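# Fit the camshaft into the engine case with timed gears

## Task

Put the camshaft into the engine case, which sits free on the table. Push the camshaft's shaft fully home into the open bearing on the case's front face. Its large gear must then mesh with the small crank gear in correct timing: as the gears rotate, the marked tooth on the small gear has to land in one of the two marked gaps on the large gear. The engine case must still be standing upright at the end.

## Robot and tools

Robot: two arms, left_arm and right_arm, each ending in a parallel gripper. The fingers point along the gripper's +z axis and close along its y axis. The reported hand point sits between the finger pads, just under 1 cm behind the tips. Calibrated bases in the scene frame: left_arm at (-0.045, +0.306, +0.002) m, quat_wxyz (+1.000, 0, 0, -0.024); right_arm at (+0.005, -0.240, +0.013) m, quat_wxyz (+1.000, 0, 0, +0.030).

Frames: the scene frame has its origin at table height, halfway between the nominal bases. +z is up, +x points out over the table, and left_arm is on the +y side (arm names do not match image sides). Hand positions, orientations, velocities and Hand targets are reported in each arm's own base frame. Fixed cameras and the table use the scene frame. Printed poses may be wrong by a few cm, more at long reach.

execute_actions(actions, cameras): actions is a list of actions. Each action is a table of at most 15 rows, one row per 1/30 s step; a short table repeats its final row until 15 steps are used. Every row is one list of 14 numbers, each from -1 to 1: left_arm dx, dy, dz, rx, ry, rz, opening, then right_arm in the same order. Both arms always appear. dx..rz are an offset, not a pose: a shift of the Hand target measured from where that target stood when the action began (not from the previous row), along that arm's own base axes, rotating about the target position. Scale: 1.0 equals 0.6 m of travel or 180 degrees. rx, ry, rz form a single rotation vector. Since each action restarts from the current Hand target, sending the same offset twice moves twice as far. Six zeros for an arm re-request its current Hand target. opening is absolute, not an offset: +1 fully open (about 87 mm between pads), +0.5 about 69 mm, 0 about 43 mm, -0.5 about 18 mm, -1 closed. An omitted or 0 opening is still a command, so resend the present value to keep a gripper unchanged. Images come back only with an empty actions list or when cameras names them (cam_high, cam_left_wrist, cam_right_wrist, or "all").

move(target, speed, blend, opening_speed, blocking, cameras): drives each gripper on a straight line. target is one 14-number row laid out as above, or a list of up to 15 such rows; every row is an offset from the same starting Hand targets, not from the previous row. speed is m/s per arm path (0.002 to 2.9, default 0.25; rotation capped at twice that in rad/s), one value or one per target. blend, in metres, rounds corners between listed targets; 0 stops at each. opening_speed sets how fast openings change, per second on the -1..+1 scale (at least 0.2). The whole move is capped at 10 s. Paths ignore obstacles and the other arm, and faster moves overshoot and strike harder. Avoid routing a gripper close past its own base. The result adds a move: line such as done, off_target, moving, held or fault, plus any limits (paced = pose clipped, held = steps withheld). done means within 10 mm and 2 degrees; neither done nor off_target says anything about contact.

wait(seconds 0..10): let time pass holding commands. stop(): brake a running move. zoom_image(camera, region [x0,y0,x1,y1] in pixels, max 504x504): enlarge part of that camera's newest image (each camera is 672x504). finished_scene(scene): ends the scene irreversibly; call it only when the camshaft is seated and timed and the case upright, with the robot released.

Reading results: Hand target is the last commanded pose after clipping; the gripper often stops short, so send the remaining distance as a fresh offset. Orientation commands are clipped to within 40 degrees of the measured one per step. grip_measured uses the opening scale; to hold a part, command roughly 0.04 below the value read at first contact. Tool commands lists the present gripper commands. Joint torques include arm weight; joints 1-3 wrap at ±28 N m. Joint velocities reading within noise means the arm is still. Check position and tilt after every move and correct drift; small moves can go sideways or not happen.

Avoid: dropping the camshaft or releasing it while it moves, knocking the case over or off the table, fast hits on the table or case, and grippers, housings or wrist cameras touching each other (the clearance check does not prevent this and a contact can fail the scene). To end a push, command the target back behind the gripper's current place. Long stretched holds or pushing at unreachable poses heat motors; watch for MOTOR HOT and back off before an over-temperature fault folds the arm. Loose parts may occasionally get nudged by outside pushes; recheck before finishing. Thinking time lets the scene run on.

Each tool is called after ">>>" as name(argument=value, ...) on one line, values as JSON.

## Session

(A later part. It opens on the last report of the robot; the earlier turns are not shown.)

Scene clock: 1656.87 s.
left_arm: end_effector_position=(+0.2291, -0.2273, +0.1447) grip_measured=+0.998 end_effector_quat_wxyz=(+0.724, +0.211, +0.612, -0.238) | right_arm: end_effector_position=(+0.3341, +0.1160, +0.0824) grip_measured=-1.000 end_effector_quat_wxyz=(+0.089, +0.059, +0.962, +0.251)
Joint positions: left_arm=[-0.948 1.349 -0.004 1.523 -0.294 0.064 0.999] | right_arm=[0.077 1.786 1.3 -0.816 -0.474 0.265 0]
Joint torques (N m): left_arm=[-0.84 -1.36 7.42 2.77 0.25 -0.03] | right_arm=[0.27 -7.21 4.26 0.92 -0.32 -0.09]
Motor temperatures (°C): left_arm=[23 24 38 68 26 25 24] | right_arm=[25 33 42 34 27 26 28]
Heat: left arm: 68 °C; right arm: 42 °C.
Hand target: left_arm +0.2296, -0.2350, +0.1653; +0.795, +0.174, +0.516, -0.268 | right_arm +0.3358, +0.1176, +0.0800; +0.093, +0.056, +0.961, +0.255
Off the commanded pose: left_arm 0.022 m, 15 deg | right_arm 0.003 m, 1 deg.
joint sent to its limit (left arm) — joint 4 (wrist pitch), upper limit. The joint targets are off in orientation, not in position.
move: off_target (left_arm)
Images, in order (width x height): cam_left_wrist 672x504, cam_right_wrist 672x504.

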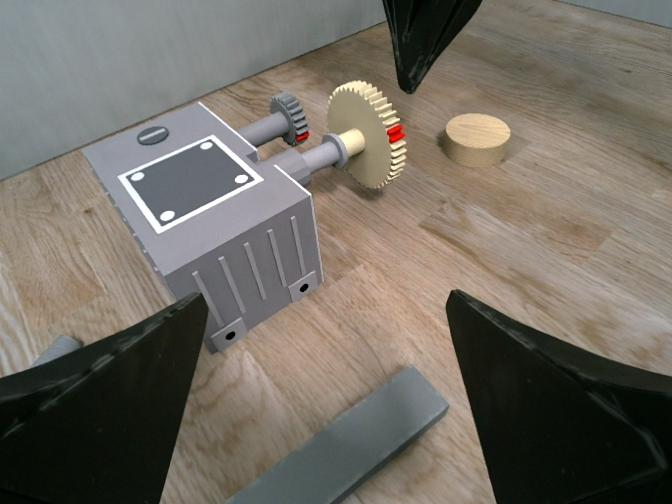

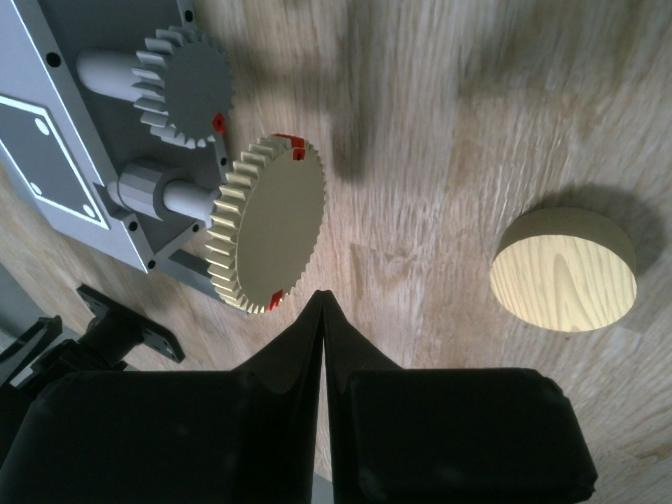

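>>> move(target=[0,0,0,0,0,0,1,0.008,0.022,-0.033,0,0,0,-1], speed=0.06, cameras=["cam_left_wrist","cam_right_wrist"])

Scene clock: 1848.67 s.
left_arm: end_effector_position=(+0.2291, -0.2273, +0.1447) grip_measured=+0.998 end_effector_quat_wxyz=(+0.724, +0.211, +0.612, -0.238) | right_arm: end_effector_position=(+0.3398, +0.1287, +0.0647) grip_measured=-1.000 end_effector_quat_wxyz=(+0.091, +0.057, +0.961, +0.256)
Joint positions: left_arm=[-0.948 1.349 -0.004 1.523 -0.294 0.064 0.999] | right_arm=[0.109 1.822 1.267 -0.725 -0.474 0.298 0]
Joint torques (N m): left_arm=[-0.84 -1.37 7.42 2.77 0.25 -0.03] | right_arm=[0.77 -7.17 4.07 0.95 -0.2 -0.05]
Motor temperatures (°C): left_arm=[23 23 37 68 26 25 24] | right_arm=[25 33 38 33 27 26 28]
Heat: left arm: 68 °C; right arm: 38 °C.
Hand target: left_arm +0.2296, -0.2350, +0.1653; +0.795, +0.174, +0.516, -0.268 | right_arm +0.3405, +0.1308, +0.0601; +0.092, +0.056, +0.961, +0.255
Off the commanded pose: left_arm 0.022 m, 15 deg | right_arm 0.005 m, 0 deg.
joint sent to its limit (left arm) — joint 4 (wrist pitch), upper limit. The joint targets are off in orientation, not in position.
move: off_target (left_arm)
Images, in order (width x height): cam_left_wrist 672x504, cam_right_wrist 672x504.

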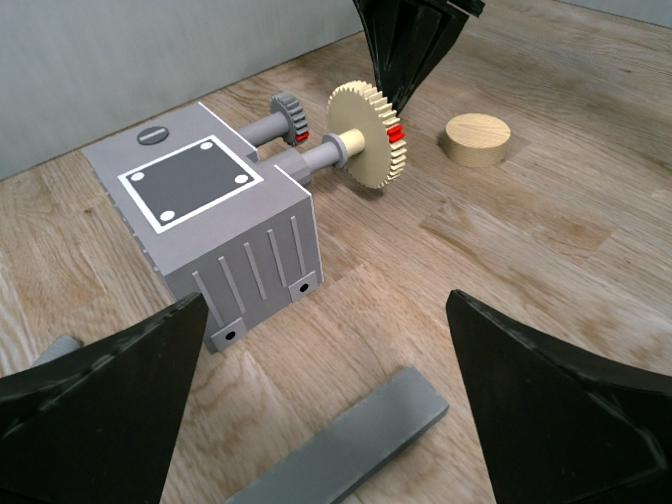

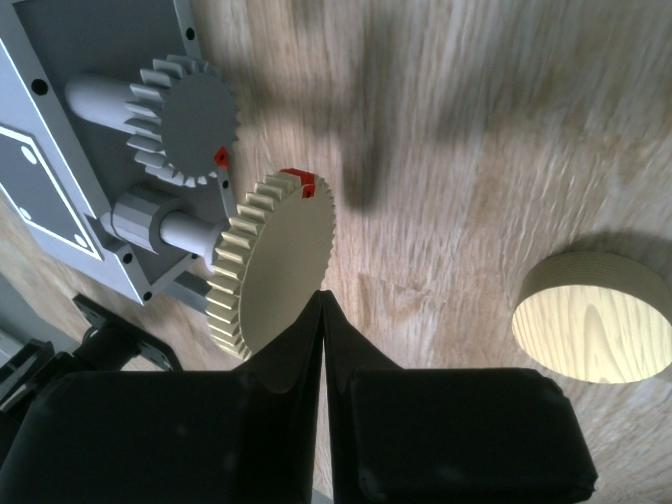

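>>> move(target=[0,0,0,0,0,0,1,0.004,0.028,0.0,0,0,0,-1], speed=0.05, cameras=["cam_left_wrist","cam_right_wrist"])

>>> zoom_image(camera="cam_left_wrist", region=[260, 50, 460, 200])

Scene clock: 1857.47 s.
left_arm: end_effector_position=(+0.2291, -0.2273, +0.1447) grip_measured=+0.998 end_effector_quat_wxyz=(+0.724, +0.211, +0.612, -0.238) | right_arm: end_effector_position=(+0.3384, +0.1452, +0.0619) grip_measured=-1.000 end_effector_quat_wxyz=(+0.086, +0.058, +0.961, +0.256)
Joint positions: left_arm=[-0.948 1.349 -0.004 1.523 -0.294 0.064 0.999] | right_arm=[0.155 1.832 1.267 -0.704 -0.463 0.347 0]
Joint torques (N m): left_arm=[-0.83 -1.37 7.42 2.77 0.24 -0.03] | right_arm=[0.83 -7.08 5.08 0.97 -0.16 0.01]
Motor temperatures (°C): left_arm=[23 23 37 68 26 25 24] | right_arm=[25 33 38 33 27 26 28]
Heat: left arm: 68 °C; right arm: 38 °C.
Hand target: left_arm +0.2296, -0.2350, +0.1653; +0.795, +0.174, +0.516, -0.268 | right_arm +0.3429, +0.1477, +0.0600; +0.092, +0.056, +0.961, +0.256
Off the commanded pose: left_arm 0.022 m, 15 deg | right_arm 0.005 m, 1 deg.
joint sent to its limit (left arm) — joint 4 (wrist pitch), upper limit. The joint targets are off in orientation, not in position.
move: off_target (left_arm)
Images, in order (width x height): cam_left_wrist 672x504, cam_right_wrist 672x504.

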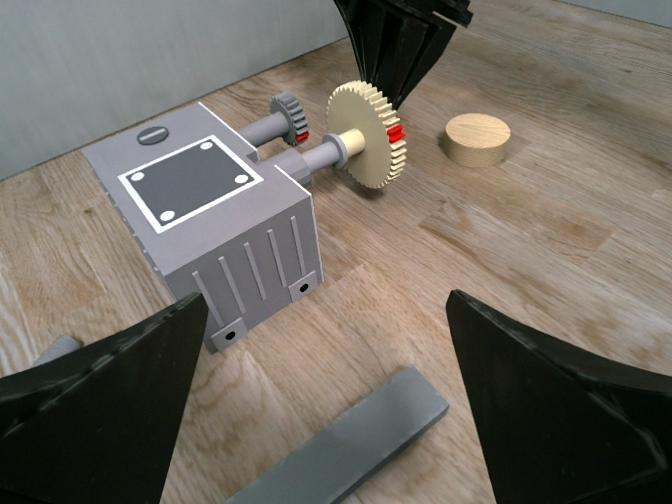

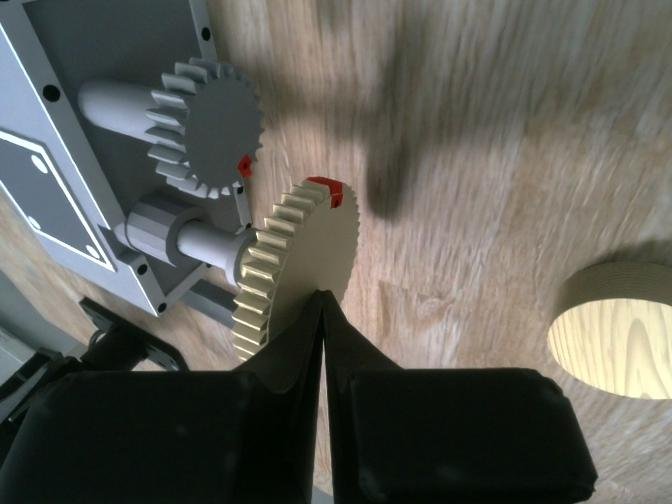

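Scaled by 2.520 from the camera's 672x504 image, which has a finer 960x720 frame.

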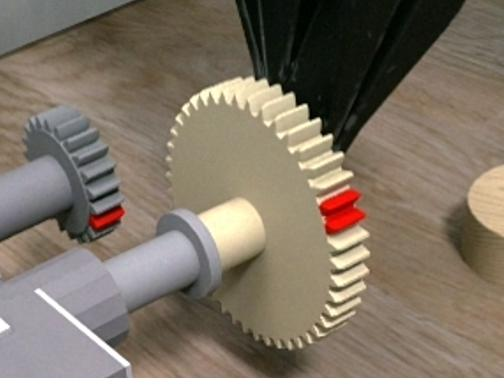

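>>> move(target=[0,0,0,0,0,0,1,0.004,0.017,0.0,0,0,0,-1], speed=0.04, cameras=["cam_left_wrist","cam_right_wrist"])

>>> zoom_image(camera="cam_left_wrist", region=[260, 50, 460, 200])

Scene clock: 1864.07 s.
left_arm: end_effector_position=(+0.2291, -0.2273, +0.1447) grip_measured=+0.998 end_effector_quat_wxyz=(+0.724, +0.211, +0.612, -0.238) | right_arm: end_effector_position=(+0.3372, +0.1467, +0.0560) grip_measured=-1.000 end_effector_quat_wxyz=(+0.081, +0.063, +0.965, +0.241)
Joint positions: left_arm=[-0.948 1.349 -0.004 1.523 -0.294 0.064 0.999] | right_arm=[0.173 1.842 1.267 -0.703 -0.429 0.366 0]
Joint torques (N m): left_arm=[-0.83 -1.36 7.42 2.78 0.25 -0.03] | right_arm=[1.68 -7.12 6.12 1.03 -0.42 0.05]
Motor temperatures (°C): left_arm=[23 23 37 68 26 25 24] | right_arm=[25 33 38 33 27 26 28]
Heat: left arm: 68 °C; right arm: 38 °C.
Hand target: left_arm +0.2296, -0.2350, +0.1653; +0.795, +0.174, +0.516, -0.268 | right_arm +0.3453, +0.1578, +0.0601; +0.092, +0.056, +0.961, +0.255
Off the commanded pose: left_arm 0.022 m, 15 deg | right_arm 0.014 m, 2 deg.
joint sent to its limit (left arm) — joint 4 (wrist pitch), upper limit. The joint targets are off in orientation, not in position.
move: off_target (left_arm, right_arm)
Images, in order (width x height): cam_left_wrist 672x504, cam_right_wrist 672x504.

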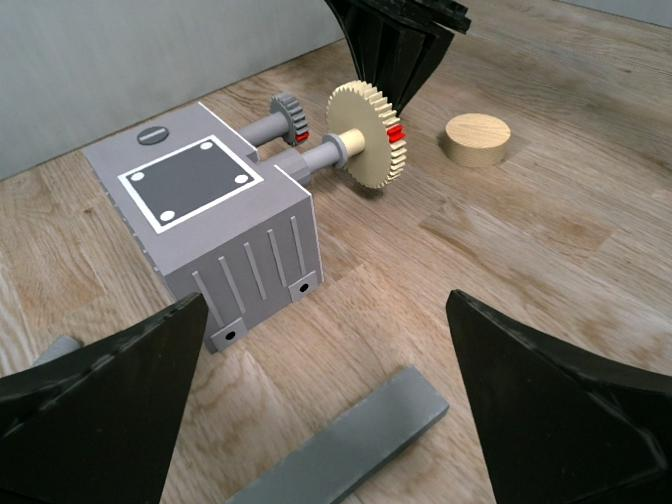

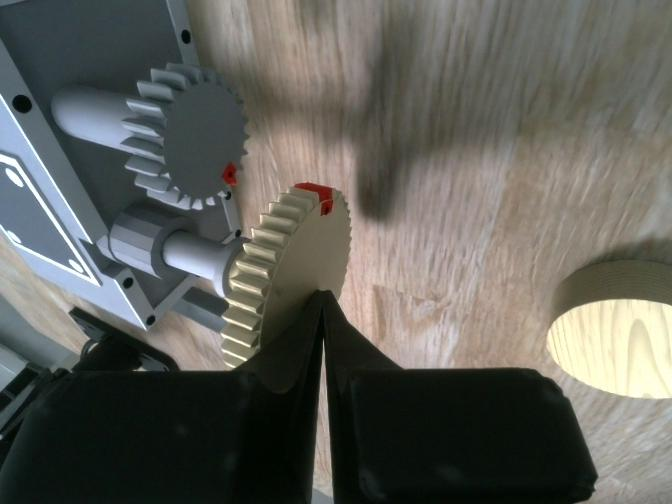

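Scaled by 2.520 from the camera's 672x504 image, which has a finer 960x720 frame.

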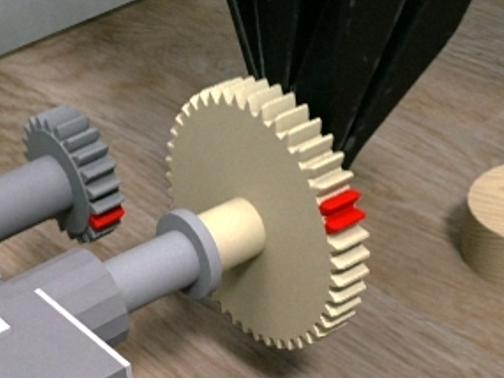

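>>> move(target=[0,0,0,0,0,0,1,0.0,0.02,0.01,0,0,0,-1], speed=0.04, cameras=["cam_left_wrist","cam_right_wrist"])

>>> zoom_image(camera="cam_left_wrist", region=[260, 50, 460, 200])

Scene clock: 1871.63 s.
left_arm: end_effector_position=(+0.2291, -0.2273, +0.1447) grip_measured=+0.998 end_effector_quat_wxyz=(+0.724, +0.211, +0.612, -0.238) | right_arm: end_effector_position=(+0.3338, +0.1546, +0.0544) grip_measured=-1.000 end_effector_quat_wxyz=(+0.078, +0.063, +0.968, +0.231)
Joint positions: left_arm=[-0.948 1.349 -0.004 1.523 -0.294 0.064 0.999] | right_arm=[0.205 1.842 1.267 -0.703 -0.402 0.395 0]
Joint torques (N m): left_arm=[-0.83 -1.37 7.42 2.78 0.25 -0.03] | right_arm=[1.7 -7.42 7.61 0.94 -0.6 0.11]
Motor temperatures (°C): left_arm=[23 23 37 68 26 25 24] | right_arm=[25 33 38 33 27 26 28]
Heat: left arm: 68 °C; right arm: 38 °C.
Hand target: left_arm +0.2296, -0.2350, +0.1653; +0.795, +0.174, +0.516, -0.268 | right_arm +0.3453, +0.1697, +0.0661; +0.092, +0.056, +0.961, +0.255
Off the commanded pose: left_arm 0.022 m, 15 deg | right_arm 0.022 m, 3 deg.
joint sent to its limit (left arm) — joint 4 (wrist pitch), upper limit. The joint targets are off in orientation, not in position.
move: off_target (left_arm, right_arm)
Images, in order (width x height): cam_left_wrist 672x504, cam_right_wrist 672x504.

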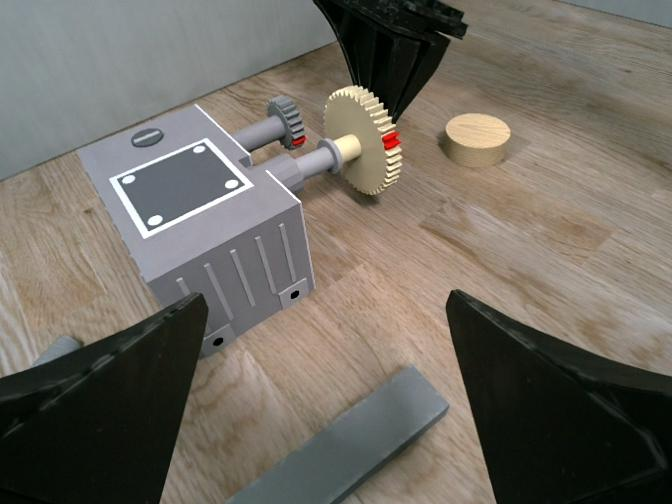

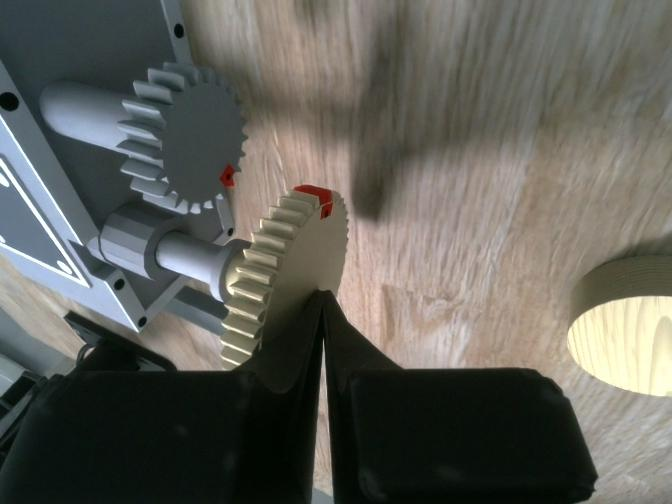

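Scaled by 2.520 from the camera's 672x504 image, which has a finer 960x720 frame.

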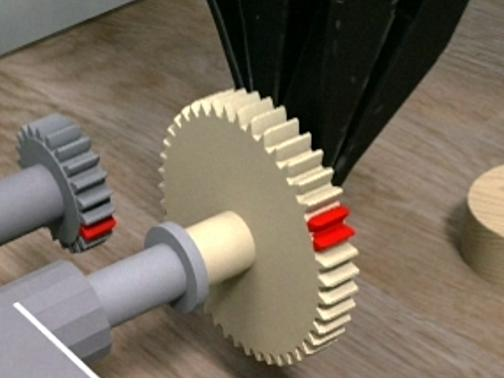

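>>> move(target=[0.067,0.236,0.06,0.17,0.12,-0.083,-1,0,-0.05,0.01,0,0,0,-1], speed=0.15)

>>> move(target=[0.186,-0.049,-0.15,0.1706,0.1207,-0.0834,-1,0,0,0,0,0,0,-1], speed=0.15, cameras=["all"])

Scene clock: 1897.43 s.
left_arm: end_effector_position=(+0.2687, -0.0919, +0.1918) grip_measured=-1.000 end_effector_quat_wxyz=(+0.566, +0.377, +0.690, -0.248) | right_arm: end_effector_position=(+0.3376, +0.1401, +0.0605) grip_measured=-1.000 end_effector_quat_wxyz=(+0.078, +0.061, +0.963, +0.249)
Joint positions: left_arm=[0.195 0.889 0.61 -0.217 1.055 0.527 0] | right_arm=[0.146 1.842 1.281 -0.731 -0.455 0.337 0]
Joint torques (N m): left_arm=[-0.12 -0.43 10.89 1.59 0.63 0.05] | right_arm=[-0.44 -8.88 7.06 0.64 -0.32 -0.14]
Motor temperatures (°C): left_arm=[23 23 38 67 26 25 24] | right_arm=[25 33 40 33 27 26 28]
Heat: left arm: 67 °C; right arm: 40 °C.
Hand target: left_arm +0.2699, -0.0934, +0.2013; +0.571, +0.388, +0.679, -0.250 | right_arm +0.3454, +0.1398, +0.0720; +0.093, +0.056, +0.961, +0.255
Off the commanded pose: left_arm 0.010 m, 2 deg | right_arm 0.014 m, 2 deg.
move: off_target (right_arm)

Scene clock: 1900.53 s.
left_arm: end_effector_position=(+0.3797, -0.1225, +0.1123) grip_measured=-1.000 end_effector_quat_wxyz=(+0.284, +0.548, +0.760, -0.203) | right_arm: end_effector_position=(+0.3375, +0.1401, +0.0605) grip_measured=-1.000 end_effector_quat_wxyz=(+0.078, +0.061, +0.963, +0.249)
Joint positions: left_arm=[-0.123 1.797 1.441 -0.856 0.631 1.009 0] | right_arm=[0.146 1.842 1.281 -0.731 -0.455 0.337 0]
Joint torques (N m): left_arm=[-0.73 -6.06 9.98 0.77 0.39 0.05] | right_arm=[-0.42 -8.87 7.08 0.64 -0.32 -0.14]
Motor temperatures (°C): left_arm=[23 24 38 65 26 25 24] | right_arm=[25 33 40 33 27 26 28]
Heat: left arm: 65 °C; right arm: 40 °C.
Hand target: left_arm +0.3814, -0.1227, +0.1113; +0.276, +0.554, +0.759, -0.202 | right_arm +0.3453, +0.1398, +0.0720; +0.092, +0.056, +0.961, +0.255
Off the commanded pose: left_arm 0.002 m, 1 deg | right_arm 0.014 m, 2 deg.
move: off_target (right_arm)

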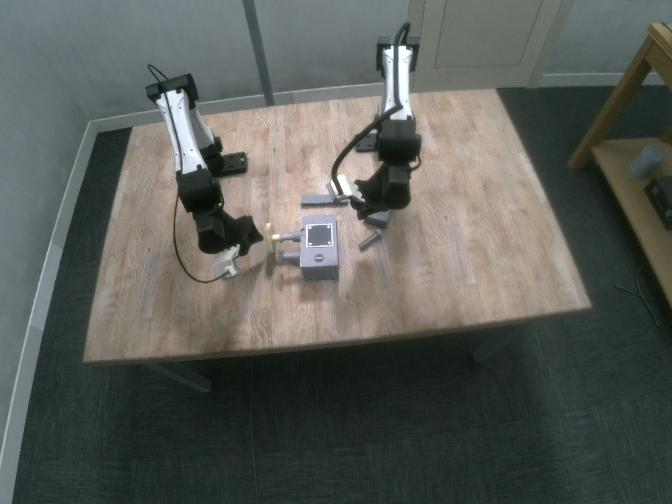

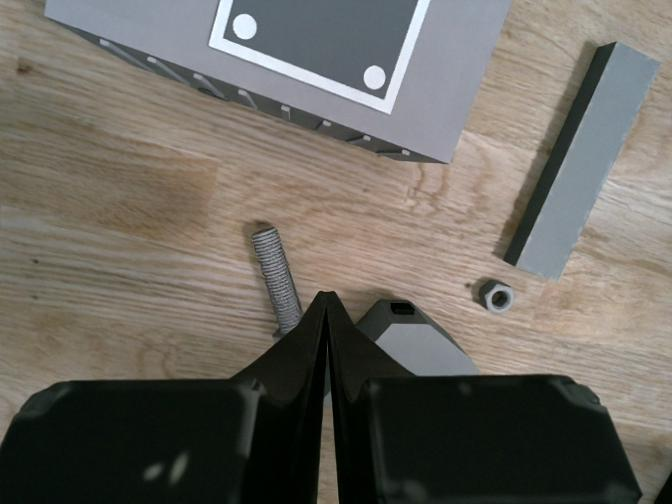

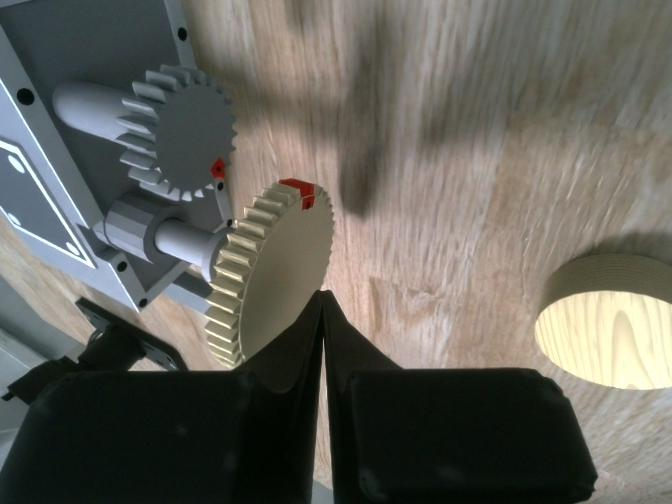

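>>> move(target=[0.0043,-0.0705,-0.089,0,0,0,-1,0,0,0,0,0,0,-1], speed=0.1, cameras=["cam_left_wrist","cam_high"])

>>> zoom_image(camera="cam_high", region=[230, 170, 430, 300])

Scene clock: 1919.17 s.
left_arm: end_effector_position=(+0.3868, -0.1655, +0.0682) grip_measured=-1.000 end_effector_quat_wxyz=(+0.287, +0.556, +0.754, -0.201) | right_arm: end_effector_position=(+0.3375, +0.1401, +0.0605) grip_measured=-1.000 end_effector_quat_wxyz=(+0.078, +0.061, +0.963, +0.249)
Joint positions: left_arm=[-0.237 1.864 1.338 -0.611 0.589 0.902 0] | right_arm=[0.146 1.842 1.281 -0.731 -0.455 0.337 0]
Joint torques (N m): left_arm=[-0.64 -6.74 6.28 1.24 0.34 -0.13] | right_arm=[-0.44 -8.87 7.1 0.64 -0.32 -0.14]
Motor temperatures (°C): left_arm=[23 27 41 58 26 25 24] | right_arm=[25 34 40 33 27 26 28]
Heat: left arm: 58 °C; right arm: 40 °C.
Hand target: left_arm +0.3841, -0.1651, +0.0579; +0.276, +0.554, +0.759, -0.202 | right_arm +0.3453, +0.1398, +0.0720; +0.092, +0.056, +0.961, +0.255
Off the commanded pose: left_arm 0.011 m, 1 deg | right_arm 0.014 m, 2 deg.
move: off_target (left_arm, right_arm)
Images, in order (width x height): cam_high 672x504, cam_left_wrist 672x504.

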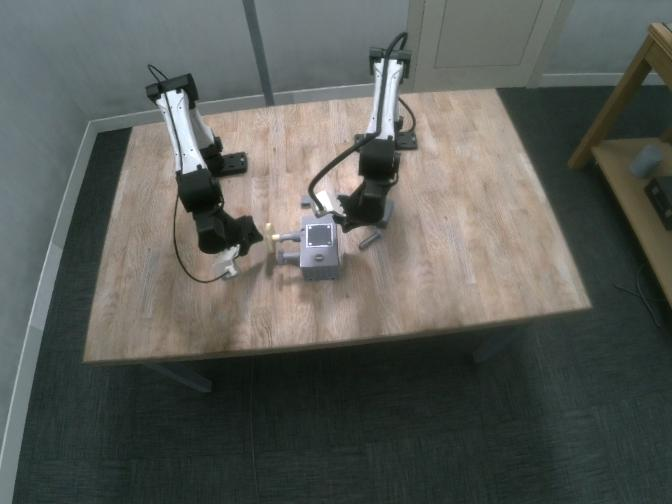

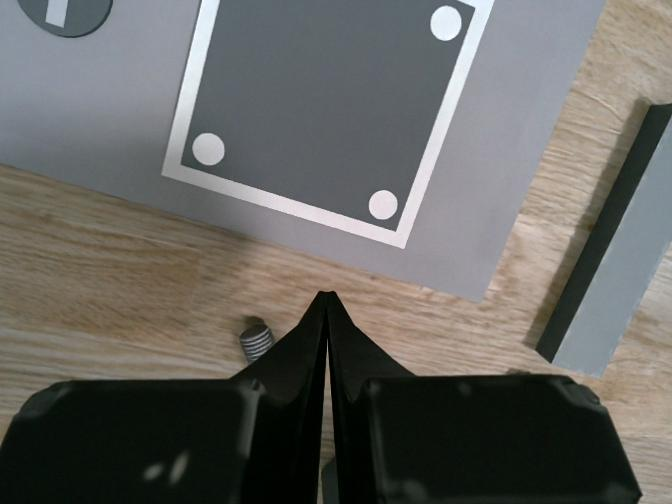

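Scaled by 2.520 from the camera's 672x504 image, which has a finer 960x720 frame.

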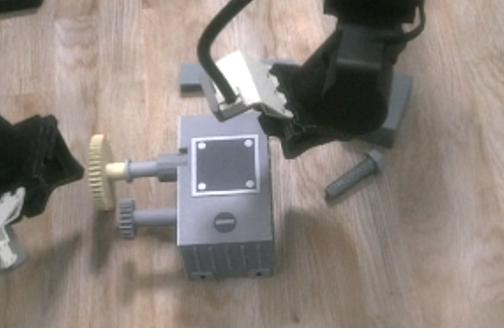

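>>> move(target=[0.003,-0.022,-0.006,0,0,0,-1,0,0,0,0,0,0,-1], speed=0.04, cameras=["cam_left_wrist","cam_right_wrist"])

Scene clock: 1927.63 s.
left_arm: end_effector_position=(+0.3867, -0.1782, +0.0637) grip_measured=-1.000 end_effector_quat_wxyz=(+0.285, +0.556, +0.754, -0.202) | right_arm: end_effector_position=(+0.3375, +0.1401, +0.0605) grip_measured=-1.000 end_effector_quat_wxyz=(+0.078, +0.061, +0.963, +0.249)
Joint positions: left_arm=[-0.269 1.879 1.338 -0.581 0.575 0.867 0] | right_arm=[0.146 1.842 1.281 -0.731 -0.455 0.337 0]
Joint torques (N m): left_arm=[-0.69 -6.61 7.01 1.28 0.32 -0.11] | right_arm=[-0.42 -8.83 7.1 0.64 -0.32 -0.14]
Motor temperatures (°C): left_arm=[23 28 40 57 26 25 24] | right_arm=[25 34 40 32 27 26 28]
Heat: left arm: 57 °C; right arm: 40 °C.
Hand target: left_arm +0.3859, -0.1782, +0.0544; +0.276, +0.554, +0.759, -0.201 | right_arm +0.3453, +0.1398, +0.0720; +0.092, +0.056, +0.961, +0.255
Off the commanded pose: left_arm 0.009 m, 1 deg | right_arm 0.014 m, 2 deg.
move: off_target (right_arm)
Images, in order (width x height): cam_left_wrist 672x504, cam_right_wrist 672x504.

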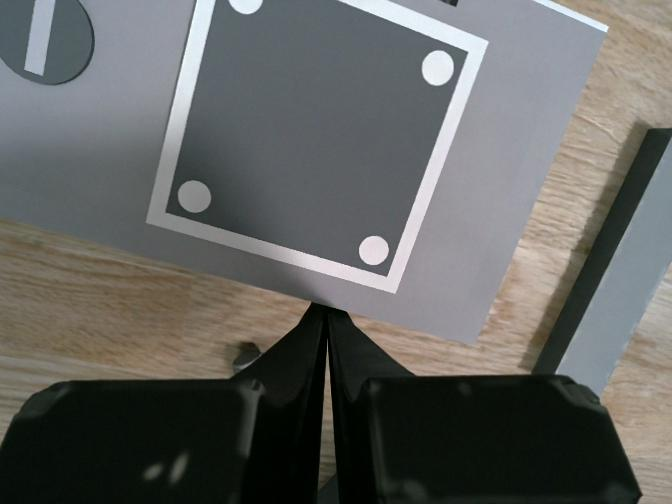

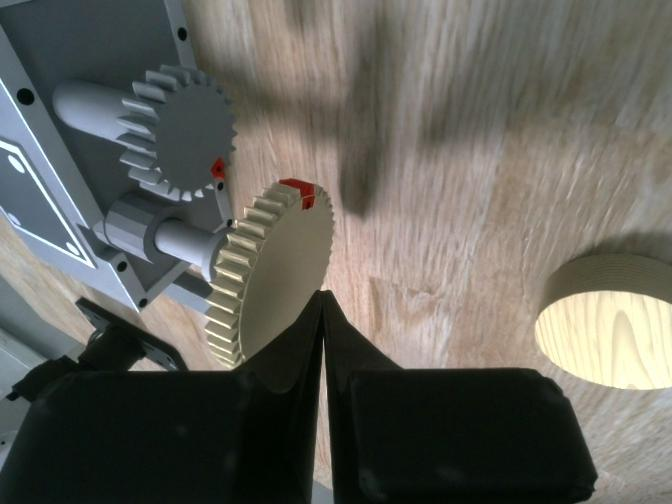

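>>> move(target=[0,0,0,0,0,0,-1,0.0,0.028,-0.008,0,0,0,-1], speed=0.04, cameras=["cam_left_wrist","cam_right_wrist"])

>>> zoom_image(camera="cam_right_wrist", region=[60, 150, 260, 320])

Scene clock: 1934.67 s.
left_arm: end_effector_position=(+0.3868, -0.1782, +0.0637) grip_measured=-1.000 end_effector_quat_wxyz=(+0.285, +0.556, +0.754, -0.201) | right_arm: end_effector_position=(+0.3349, +0.1523, +0.0611) grip_measured=-1.000 end_effector_quat_wxyz=(+0.074, +0.061, +0.963, +0.251)
Joint positions: left_arm=[-0.269 1.879 1.338 -0.58 0.575 0.866 0] | right_arm=[0.179 1.842 1.281 -0.723 -0.452 0.372 0]
Joint torques (N m): left_arm=[-0.68 -6.61 7.01 1.27 0.33 -0.13] | right_arm=[0.81 -7.98 6.49 0.93 -0.19 -0.01]
Motor temperatures (°C): left_arm=[23 28 39 56 26 25 24] | right_arm=[25 34 40 32 27 26 28]
Heat: left arm: 56 °C; right arm: 40 °C.
Hand target: left_arm +0.3859, -0.1782, +0.0544; +0.276, +0.554, +0.759, -0.201 | right_arm +0.3454, +0.1567, +0.0673; +0.092, +0.056, +0.961, +0.256
Off the commanded pose: left_arm 0.009 m, 1 deg | right_arm 0.013 m, 2 deg.
move: off_target (right_arm)
Images, in order (width x height): cam_left_wrist 672x504, cam_right_wrist 672x504.

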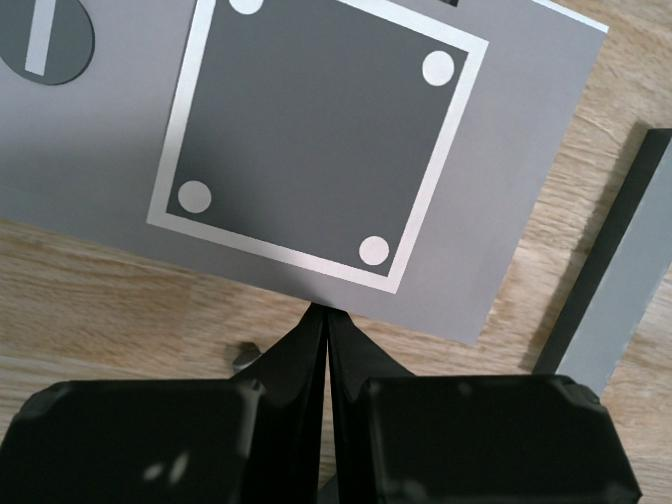

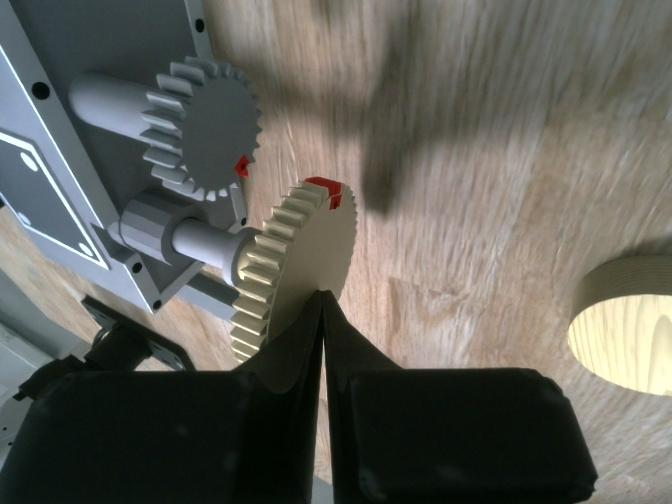

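Scaled by 2.520 from the camera's 672x504 image, which has a finer 960x720 frame.

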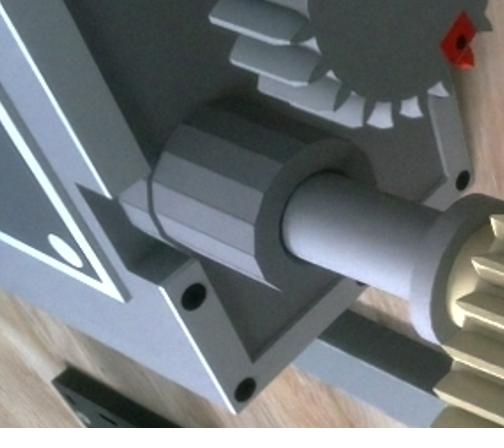

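>>> move(target=[0,0,0,0,0,0,-1,0.002,0.018,0.0,0,0,0,-1], speed=0.04, cameras=["cam_left_wrist","cam_right_wrist"])

>>> zoom_image(camera="cam_right_wrist", region=[60, 150, 260, 320])

Scene clock: 1944.50 s.
left_arm: end_effector_position=(+0.3868, -0.1782, +0.0637) grip_measured=-1.000 end_effector_quat_wxyz=(+0.285, +0.556, +0.754, -0.201) | right_arm: end_effector_position=(+0.3342, +0.1541, +0.0586) grip_measured=-1.000 end_effector_quat_wxyz=(+0.075, +0.064, +0.967, +0.237)
Joint positions: left_arm=[-0.269 1.879 1.338 -0.58 0.575 0.866 0] | right_arm=[0.197 1.842 1.281 -0.722 -0.417 0.391 0]
Joint torques (N m): left_arm=[-0.66 -6.63 7.01 1.27 0.33 -0.13] | right_arm=[1.74 -7.27 7.2 1.02 -0.47 0.05]
Motor temperatures (°C): left_arm=[23 28 39 55 26 25 24] | right_arm=[25 34 40 32 27 26 28]
Heat: left arm: 55 °C; right arm: 40 °C.
Hand target: left_arm +0.3859, -0.1782, +0.0544; +0.276, +0.554, +0.759, -0.201 | right_arm +0.3465, +0.1674, +0.0673; +0.092, +0.056, +0.961, +0.255
Off the commanded pose: left_arm 0.009 m, 1 deg | right_arm 0.020 m, 3 deg.
move: off_target (right_arm)
Images, in order (width x height): cam_left_wrist 672x504, cam_right_wrist 672x504.

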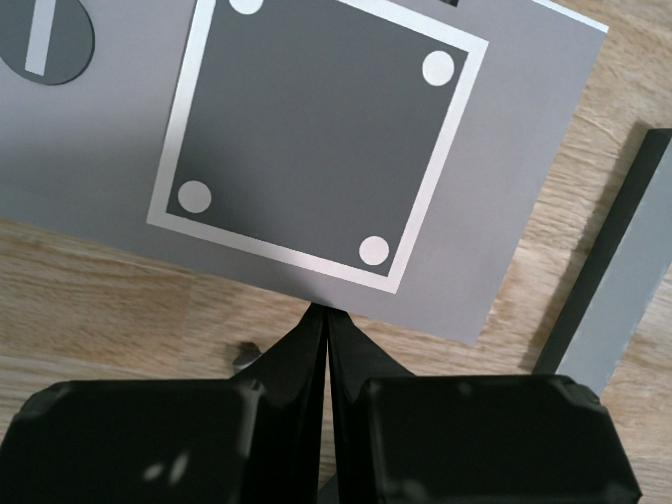

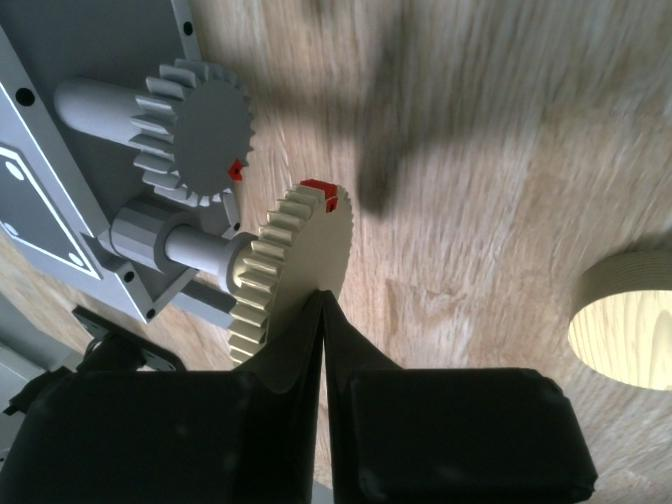

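Scaled by 2.520 from the camera's 672x504 image, which has a finer 960x720 frame.

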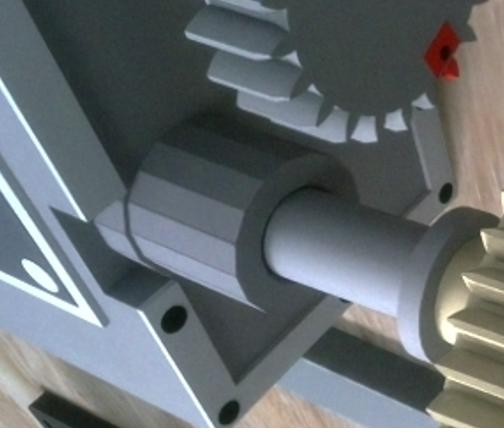

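>>> move(target=[0,0,0,0,0,0,-1,0.006,0.03,0.01,0,0,0,-1], speed=0.04, cameras=["cam_left_wrist","cam_right_wrist"])

>>> zoom_image(camera="cam_right_wrist", region=[60, 150, 260, 320])

Scene clock: 1956.70 s.
left_arm: end_effector_position=(+0.3881, -0.1754, +0.0627) grip_measured=-1.000 end_effector_quat_wxyz=(+0.284, +0.555, +0.757, -0.194) | right_arm: end_effector_position=(+0.3350, +0.1610, +0.0589) grip_measured=-1.000 end_effector_quat_wxyz=(+0.072, +0.067, +0.972, +0.216)
Joint positions: left_arm=[-0.268 1.879 1.338 -0.58 0.559 0.866 0] | right_arm=[0.234 1.857 1.316 -0.749 -0.367 0.424 0]
Joint torques (N m): left_arm=[-0.77 -6.61 7.02 1.27 0.52 -0.13] | right_arm=[2.5 -7.43 7.94 1.15 -0.86 0.17]
Heat: left arm: 53 °C; right arm: 40 °C.
Hand target: left_arm +0.3859, -0.1782, +0.0544; +0.276, +0.554, +0.759, -0.201 | right_arm +0.3502, +0.1854, +0.0733; +0.092, +0.056, +0.961, +0.256
Off the commanded pose: left_arm 0.009 m, 1 deg | right_arm 0.032 m, 5 deg.
move: off_target (right_arm)
Images, in order (width x height): cam_left_wrist 672x504, cam_right_wrist 672x504.

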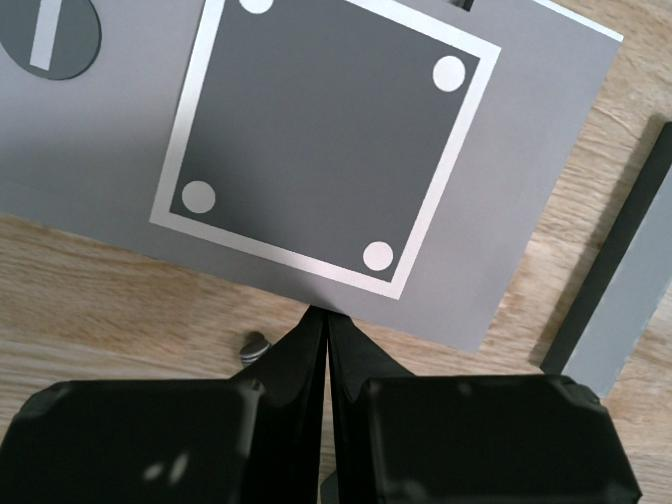

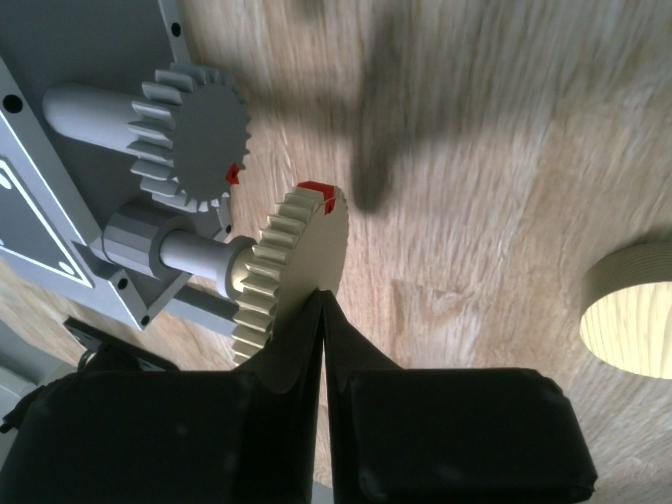

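Scaled by 2.520 from the camera's 672x504 image, which has a finer 960x720 frame.

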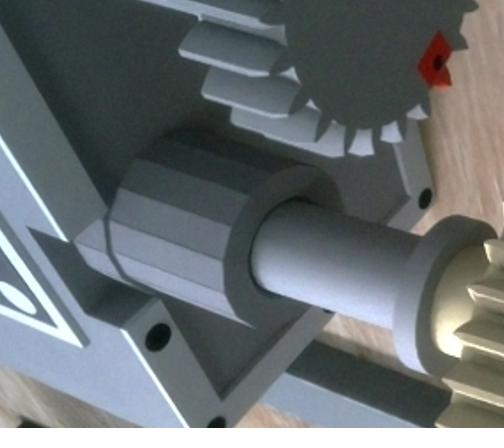

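>>> move(target=[[0,0,0,0,0,0,-1,-0.034,-0.109,0.003,0,0,0,-1],[0,0.05,0.03,0,0,0,-1,-0.084,-0.109,0.161,-0.08,-0.021,-0.008,-0.1],[-0.02,0.2,0.2,0,0,0,-1,-0.0737,-0.019,0.156,-0.1627,-0.0428,-0.0162,-0.1]], speed=0.15, blend=0.01, cameras=["cam_right_wrist","cam_high"])

Scene clock: 1985.73 s.
left_arm: end_effector_position=(+0.3747, -0.0554, +0.1636) grip_measured=-1.000 end_effector_quat_wxyz=(+0.267, +0.549, +0.767, -0.197) | right_arm: end_effector_position=(+0.3020, +0.1722, +0.1612) grip_measured=-0.100 end_effector_quat_wxyz=(+0.166, +0.035, +0.985, +0.006)
Joint positions: left_arm=[0.052 1.826 1.706 -1.247 0.649 1.227 0] | right_arm=[0.538 1.721 1.628 -1.187 0.169 0.583 0.45]
Joint torques (N m): left_arm=[-0.1 -8.17 9.65 0.43 0.78 0.06] | right_arm=[0.54 -6.31 7.28 0.64 0.29 0.02]
Motor temperatures (°C): left_arm=[23 30 38 50 26 25 24] | right_arm=[25 35 42 33 28 26 28]
Heat: left arm: 50 °C; right arm: 42 °C.
Hand target: left_arm +0.3739, -0.0582, +0.1744; +0.276, +0.554, +0.759, -0.201 | right_arm +0.3059, +0.1740, +0.1669; +0.174, +0.038, +0.984, +0.005
Off the commanded pose: left_arm 0.011 m, 2 deg | right_arm 0.007 m, 1 deg.
move: off_target (left_arm); blend cut to 0 m at target 2; target 2's new opening was sent with right_arm's hand 0.012 m and 2 deg from that target
Images, in order (width x height): cam_high 672x504, cam_right_wrist 672x504.

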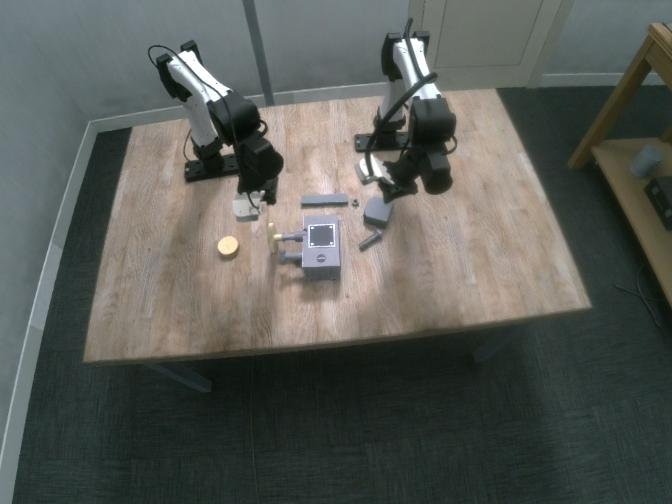

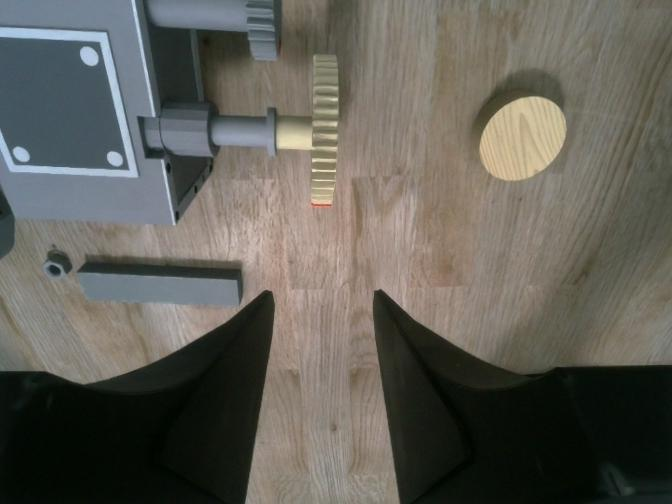

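>>> move(target=[[-0.173,-0.059,0.045,-0.17,-0.12,0.083,1,0,0,0,0,0,0,-0.1],[-0.2405,-0.2947,-0.015,-0.3406,-0.2407,0.1664,1,0.034,0.0,-0.078,0,0,0,-0.1]], speed=0.15, blend=0.02, cameras=["cam_right_wrist","cam_left_wrist"])

>>> zoom_image(camera="cam_left_wrist", region=[260, 50, 460, 200])

Scene clock: 2007.00 s.
left_arm: end_effector_position=(+0.2253, -0.2329, +0.1469) grip_measured=+0.998 end_effector_quat_wxyz=(+0.722, +0.222, +0.604, -0.254) | right_arm: end_effector_position=(+0.3228, +0.1757, +0.1252) grip_measured=-0.100 end_effector_quat_wxyz=(+0.172, +0.037, +0.984, +0.007)
Joint positions: left_arm=[-0.943 1.349 -0.003 1.529 -0.25 0.058 0.999] | right_arm=[0.519 1.775 1.547 -1.038 0.169 0.568 0.45]
Joint torques (N m): left_arm=[-0.95 -1.32 7.28 2.71 -0.2 0.04] | right_arm=[-0.49 -6.9 4.23 0.97 0.19 -0.1]
Heat: left arm: 48 °C; right arm: 41 °C.
Hand target: left_arm +0.2295, -0.2350, +0.1653; +0.795, +0.174, +0.516, -0.268 | right_arm +0.3263, +0.1740, +0.1201; +0.174, +0.038, +0.984, +0.005
Off the commanded pose: left_arm 0.019 m, 14 deg | right_arm 0.006 m, 0 deg.
joint sent to its limit (left arm) — joint 4 (wrist pitch), upper limit. The joint targets are off in orientation, not in position.
move: off_target (left_arm)
Images, in order (width x height): cam_left_wrist 672x504, cam_right_wrist 672x504.

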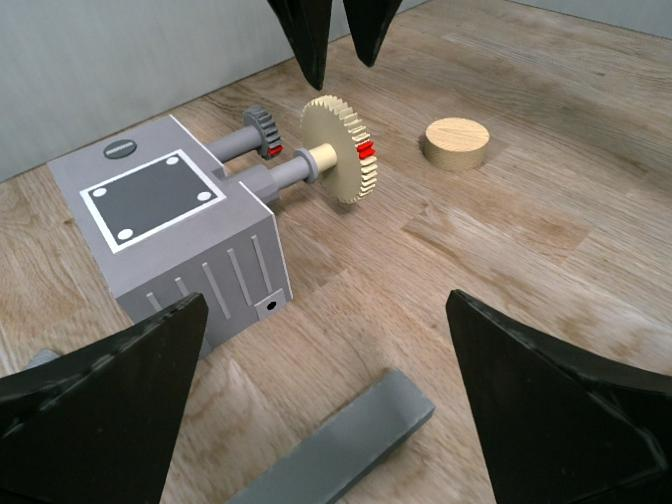

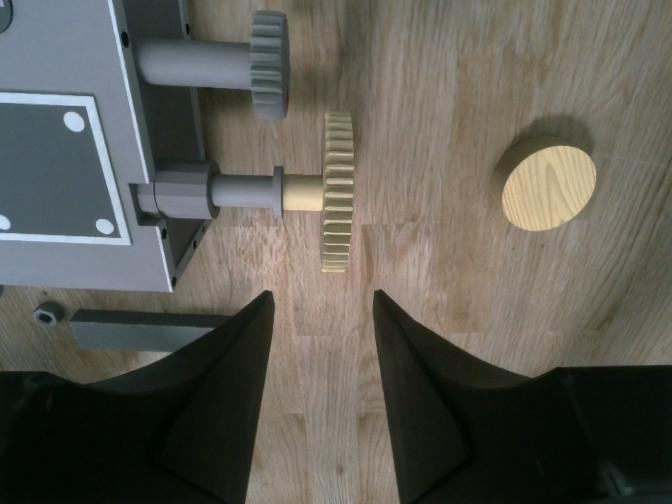

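Scaled by 2.520 from the camera's 672x504 image, which has a finer 960x720 frame.

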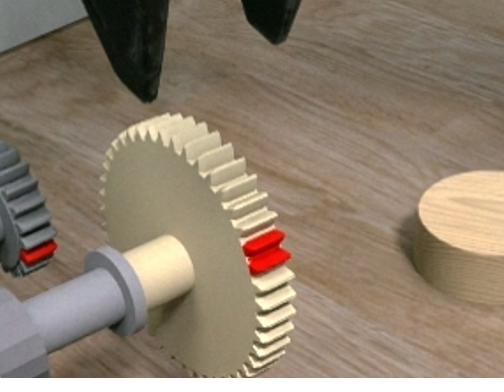

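>>> move(target=[0,0,0,0,0,0,1,0.008,-0.01,-0.051,0,0,0,-0.1], speed=0.08, cameras=["cam_right_wrist"])

Scene clock: 2014.83 s.
left_arm: end_effector_position=(+0.2254, -0.2327, +0.1469) grip_measured=+0.998 end_effector_quat_wxyz=(+0.722, +0.222, +0.605, -0.253) | right_arm: end_effector_position=(+0.3285, +0.1686, +0.0937) grip_measured=-0.100 end_effector_quat_wxyz=(+0.173, +0.038, +0.984, +0.003)
Joint positions: left_arm=[-0.943 1.349 -0.003 1.529 -0.251 0.058 0.999] | right_arm=[0.496 1.789 1.439 -0.916 0.169 0.547 0.45]
Joint torques (N m): left_arm=[-0.99 -1.33 7.31 2.71 -0.2 0.03] | right_arm=[-0.42 -7.2 4.27 0.98 0.11 -0.09]
Heat: left arm: 51 °C; right arm: 41 °C.
Hand target: left_arm +0.2296, -0.2350, +0.1653; +0.795, +0.174, +0.516, -0.268 | right_arm +0.3312, +0.1680, +0.0895; +0.174, +0.038, +0.984, +0.005
Off the commanded pose: left_arm 0.019 m, 14 deg | right_arm 0.005 m, 0 deg.
joint sent to its limit (left arm) — joint 4 (wrist pitch), upper limit. The joint targets are off in orientation, not in position.
move: off_target (left_arm)
Images, in order (width x height): cam_right_wrist 672x504.

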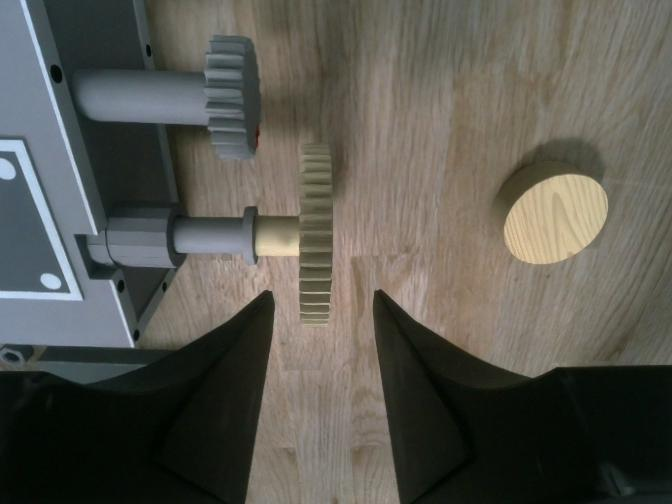

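>>> execute_actions(actions=[])

Scene clock: 2039.77 s.
left_arm: end_effector_position=(+0.2254, -0.2327, +0.1469) grip_measured=+0.998 end_effector_quat_wxyz=(+0.722, +0.222, +0.605, -0.253) | right_arm: end_effector_position=(+0.3285, +0.1686, +0.0937) grip_measured=-0.100 end_effector_quat_wxyz=(+0.173, +0.038, +0.984, +0.003)
Joint positions: left_arm=[-0.943 1.349 -0.003 1.529 -0.251 0.058 0.999] | right_arm=[0.496 1.789 1.439 -0.916 0.169 0.547 0.45]
Joint velocities: within noise
Joint torques (N m): left_arm=[-0.99 -1.33 7.31 2.71 -0.2 0.03] | right_arm=[-0.4 -7.2 4.31 0.96 0.11 -0.11]
Motor temperatures (°C): left_arm=[23 27 38 54 26 25 24] | right_arm=[25 35 39 33 27 26 27]
Heat: left arm: 54 °C; right arm: 39 °C.
Hand target: left_arm +0.2296, -0.2350, +0.1653; +0.795, +0.174, +0.516, -0.268 | right_arm +0.3312, +0.1680, +0.0895; +0.174, +0.038, +0.984, +0.005
Tool commands: left_gripper/opening=+1.0 right_gripper/opening=-0.1
Off the commanded pose: left_arm 0.019 m, 14 deg | right_arm 0.005 m, 0 deg.

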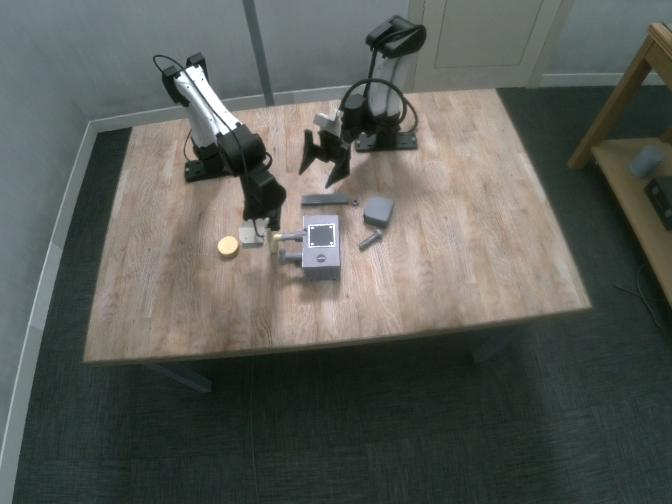

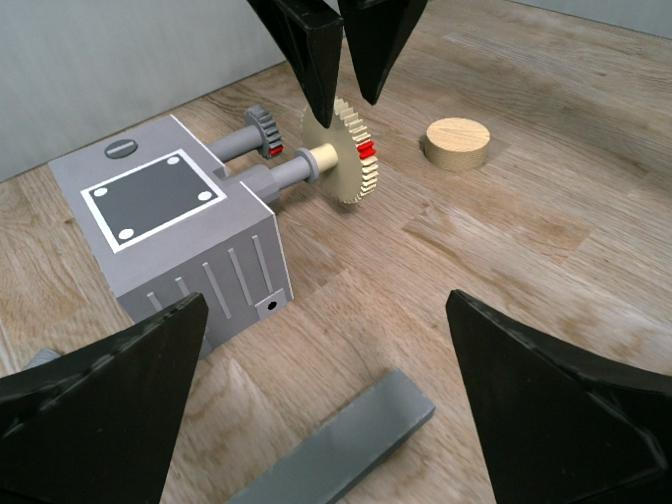

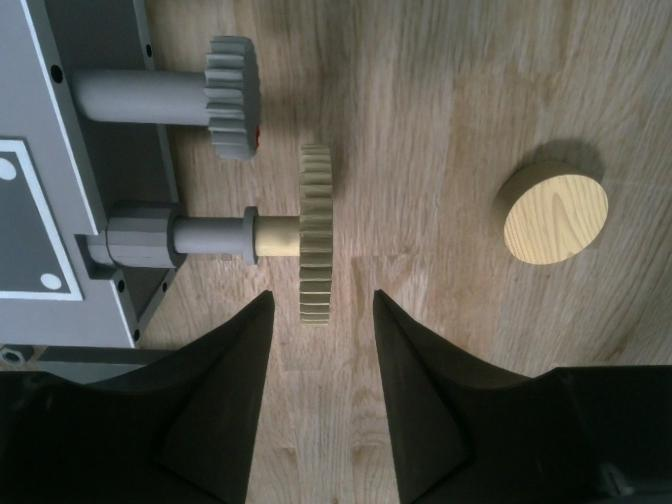

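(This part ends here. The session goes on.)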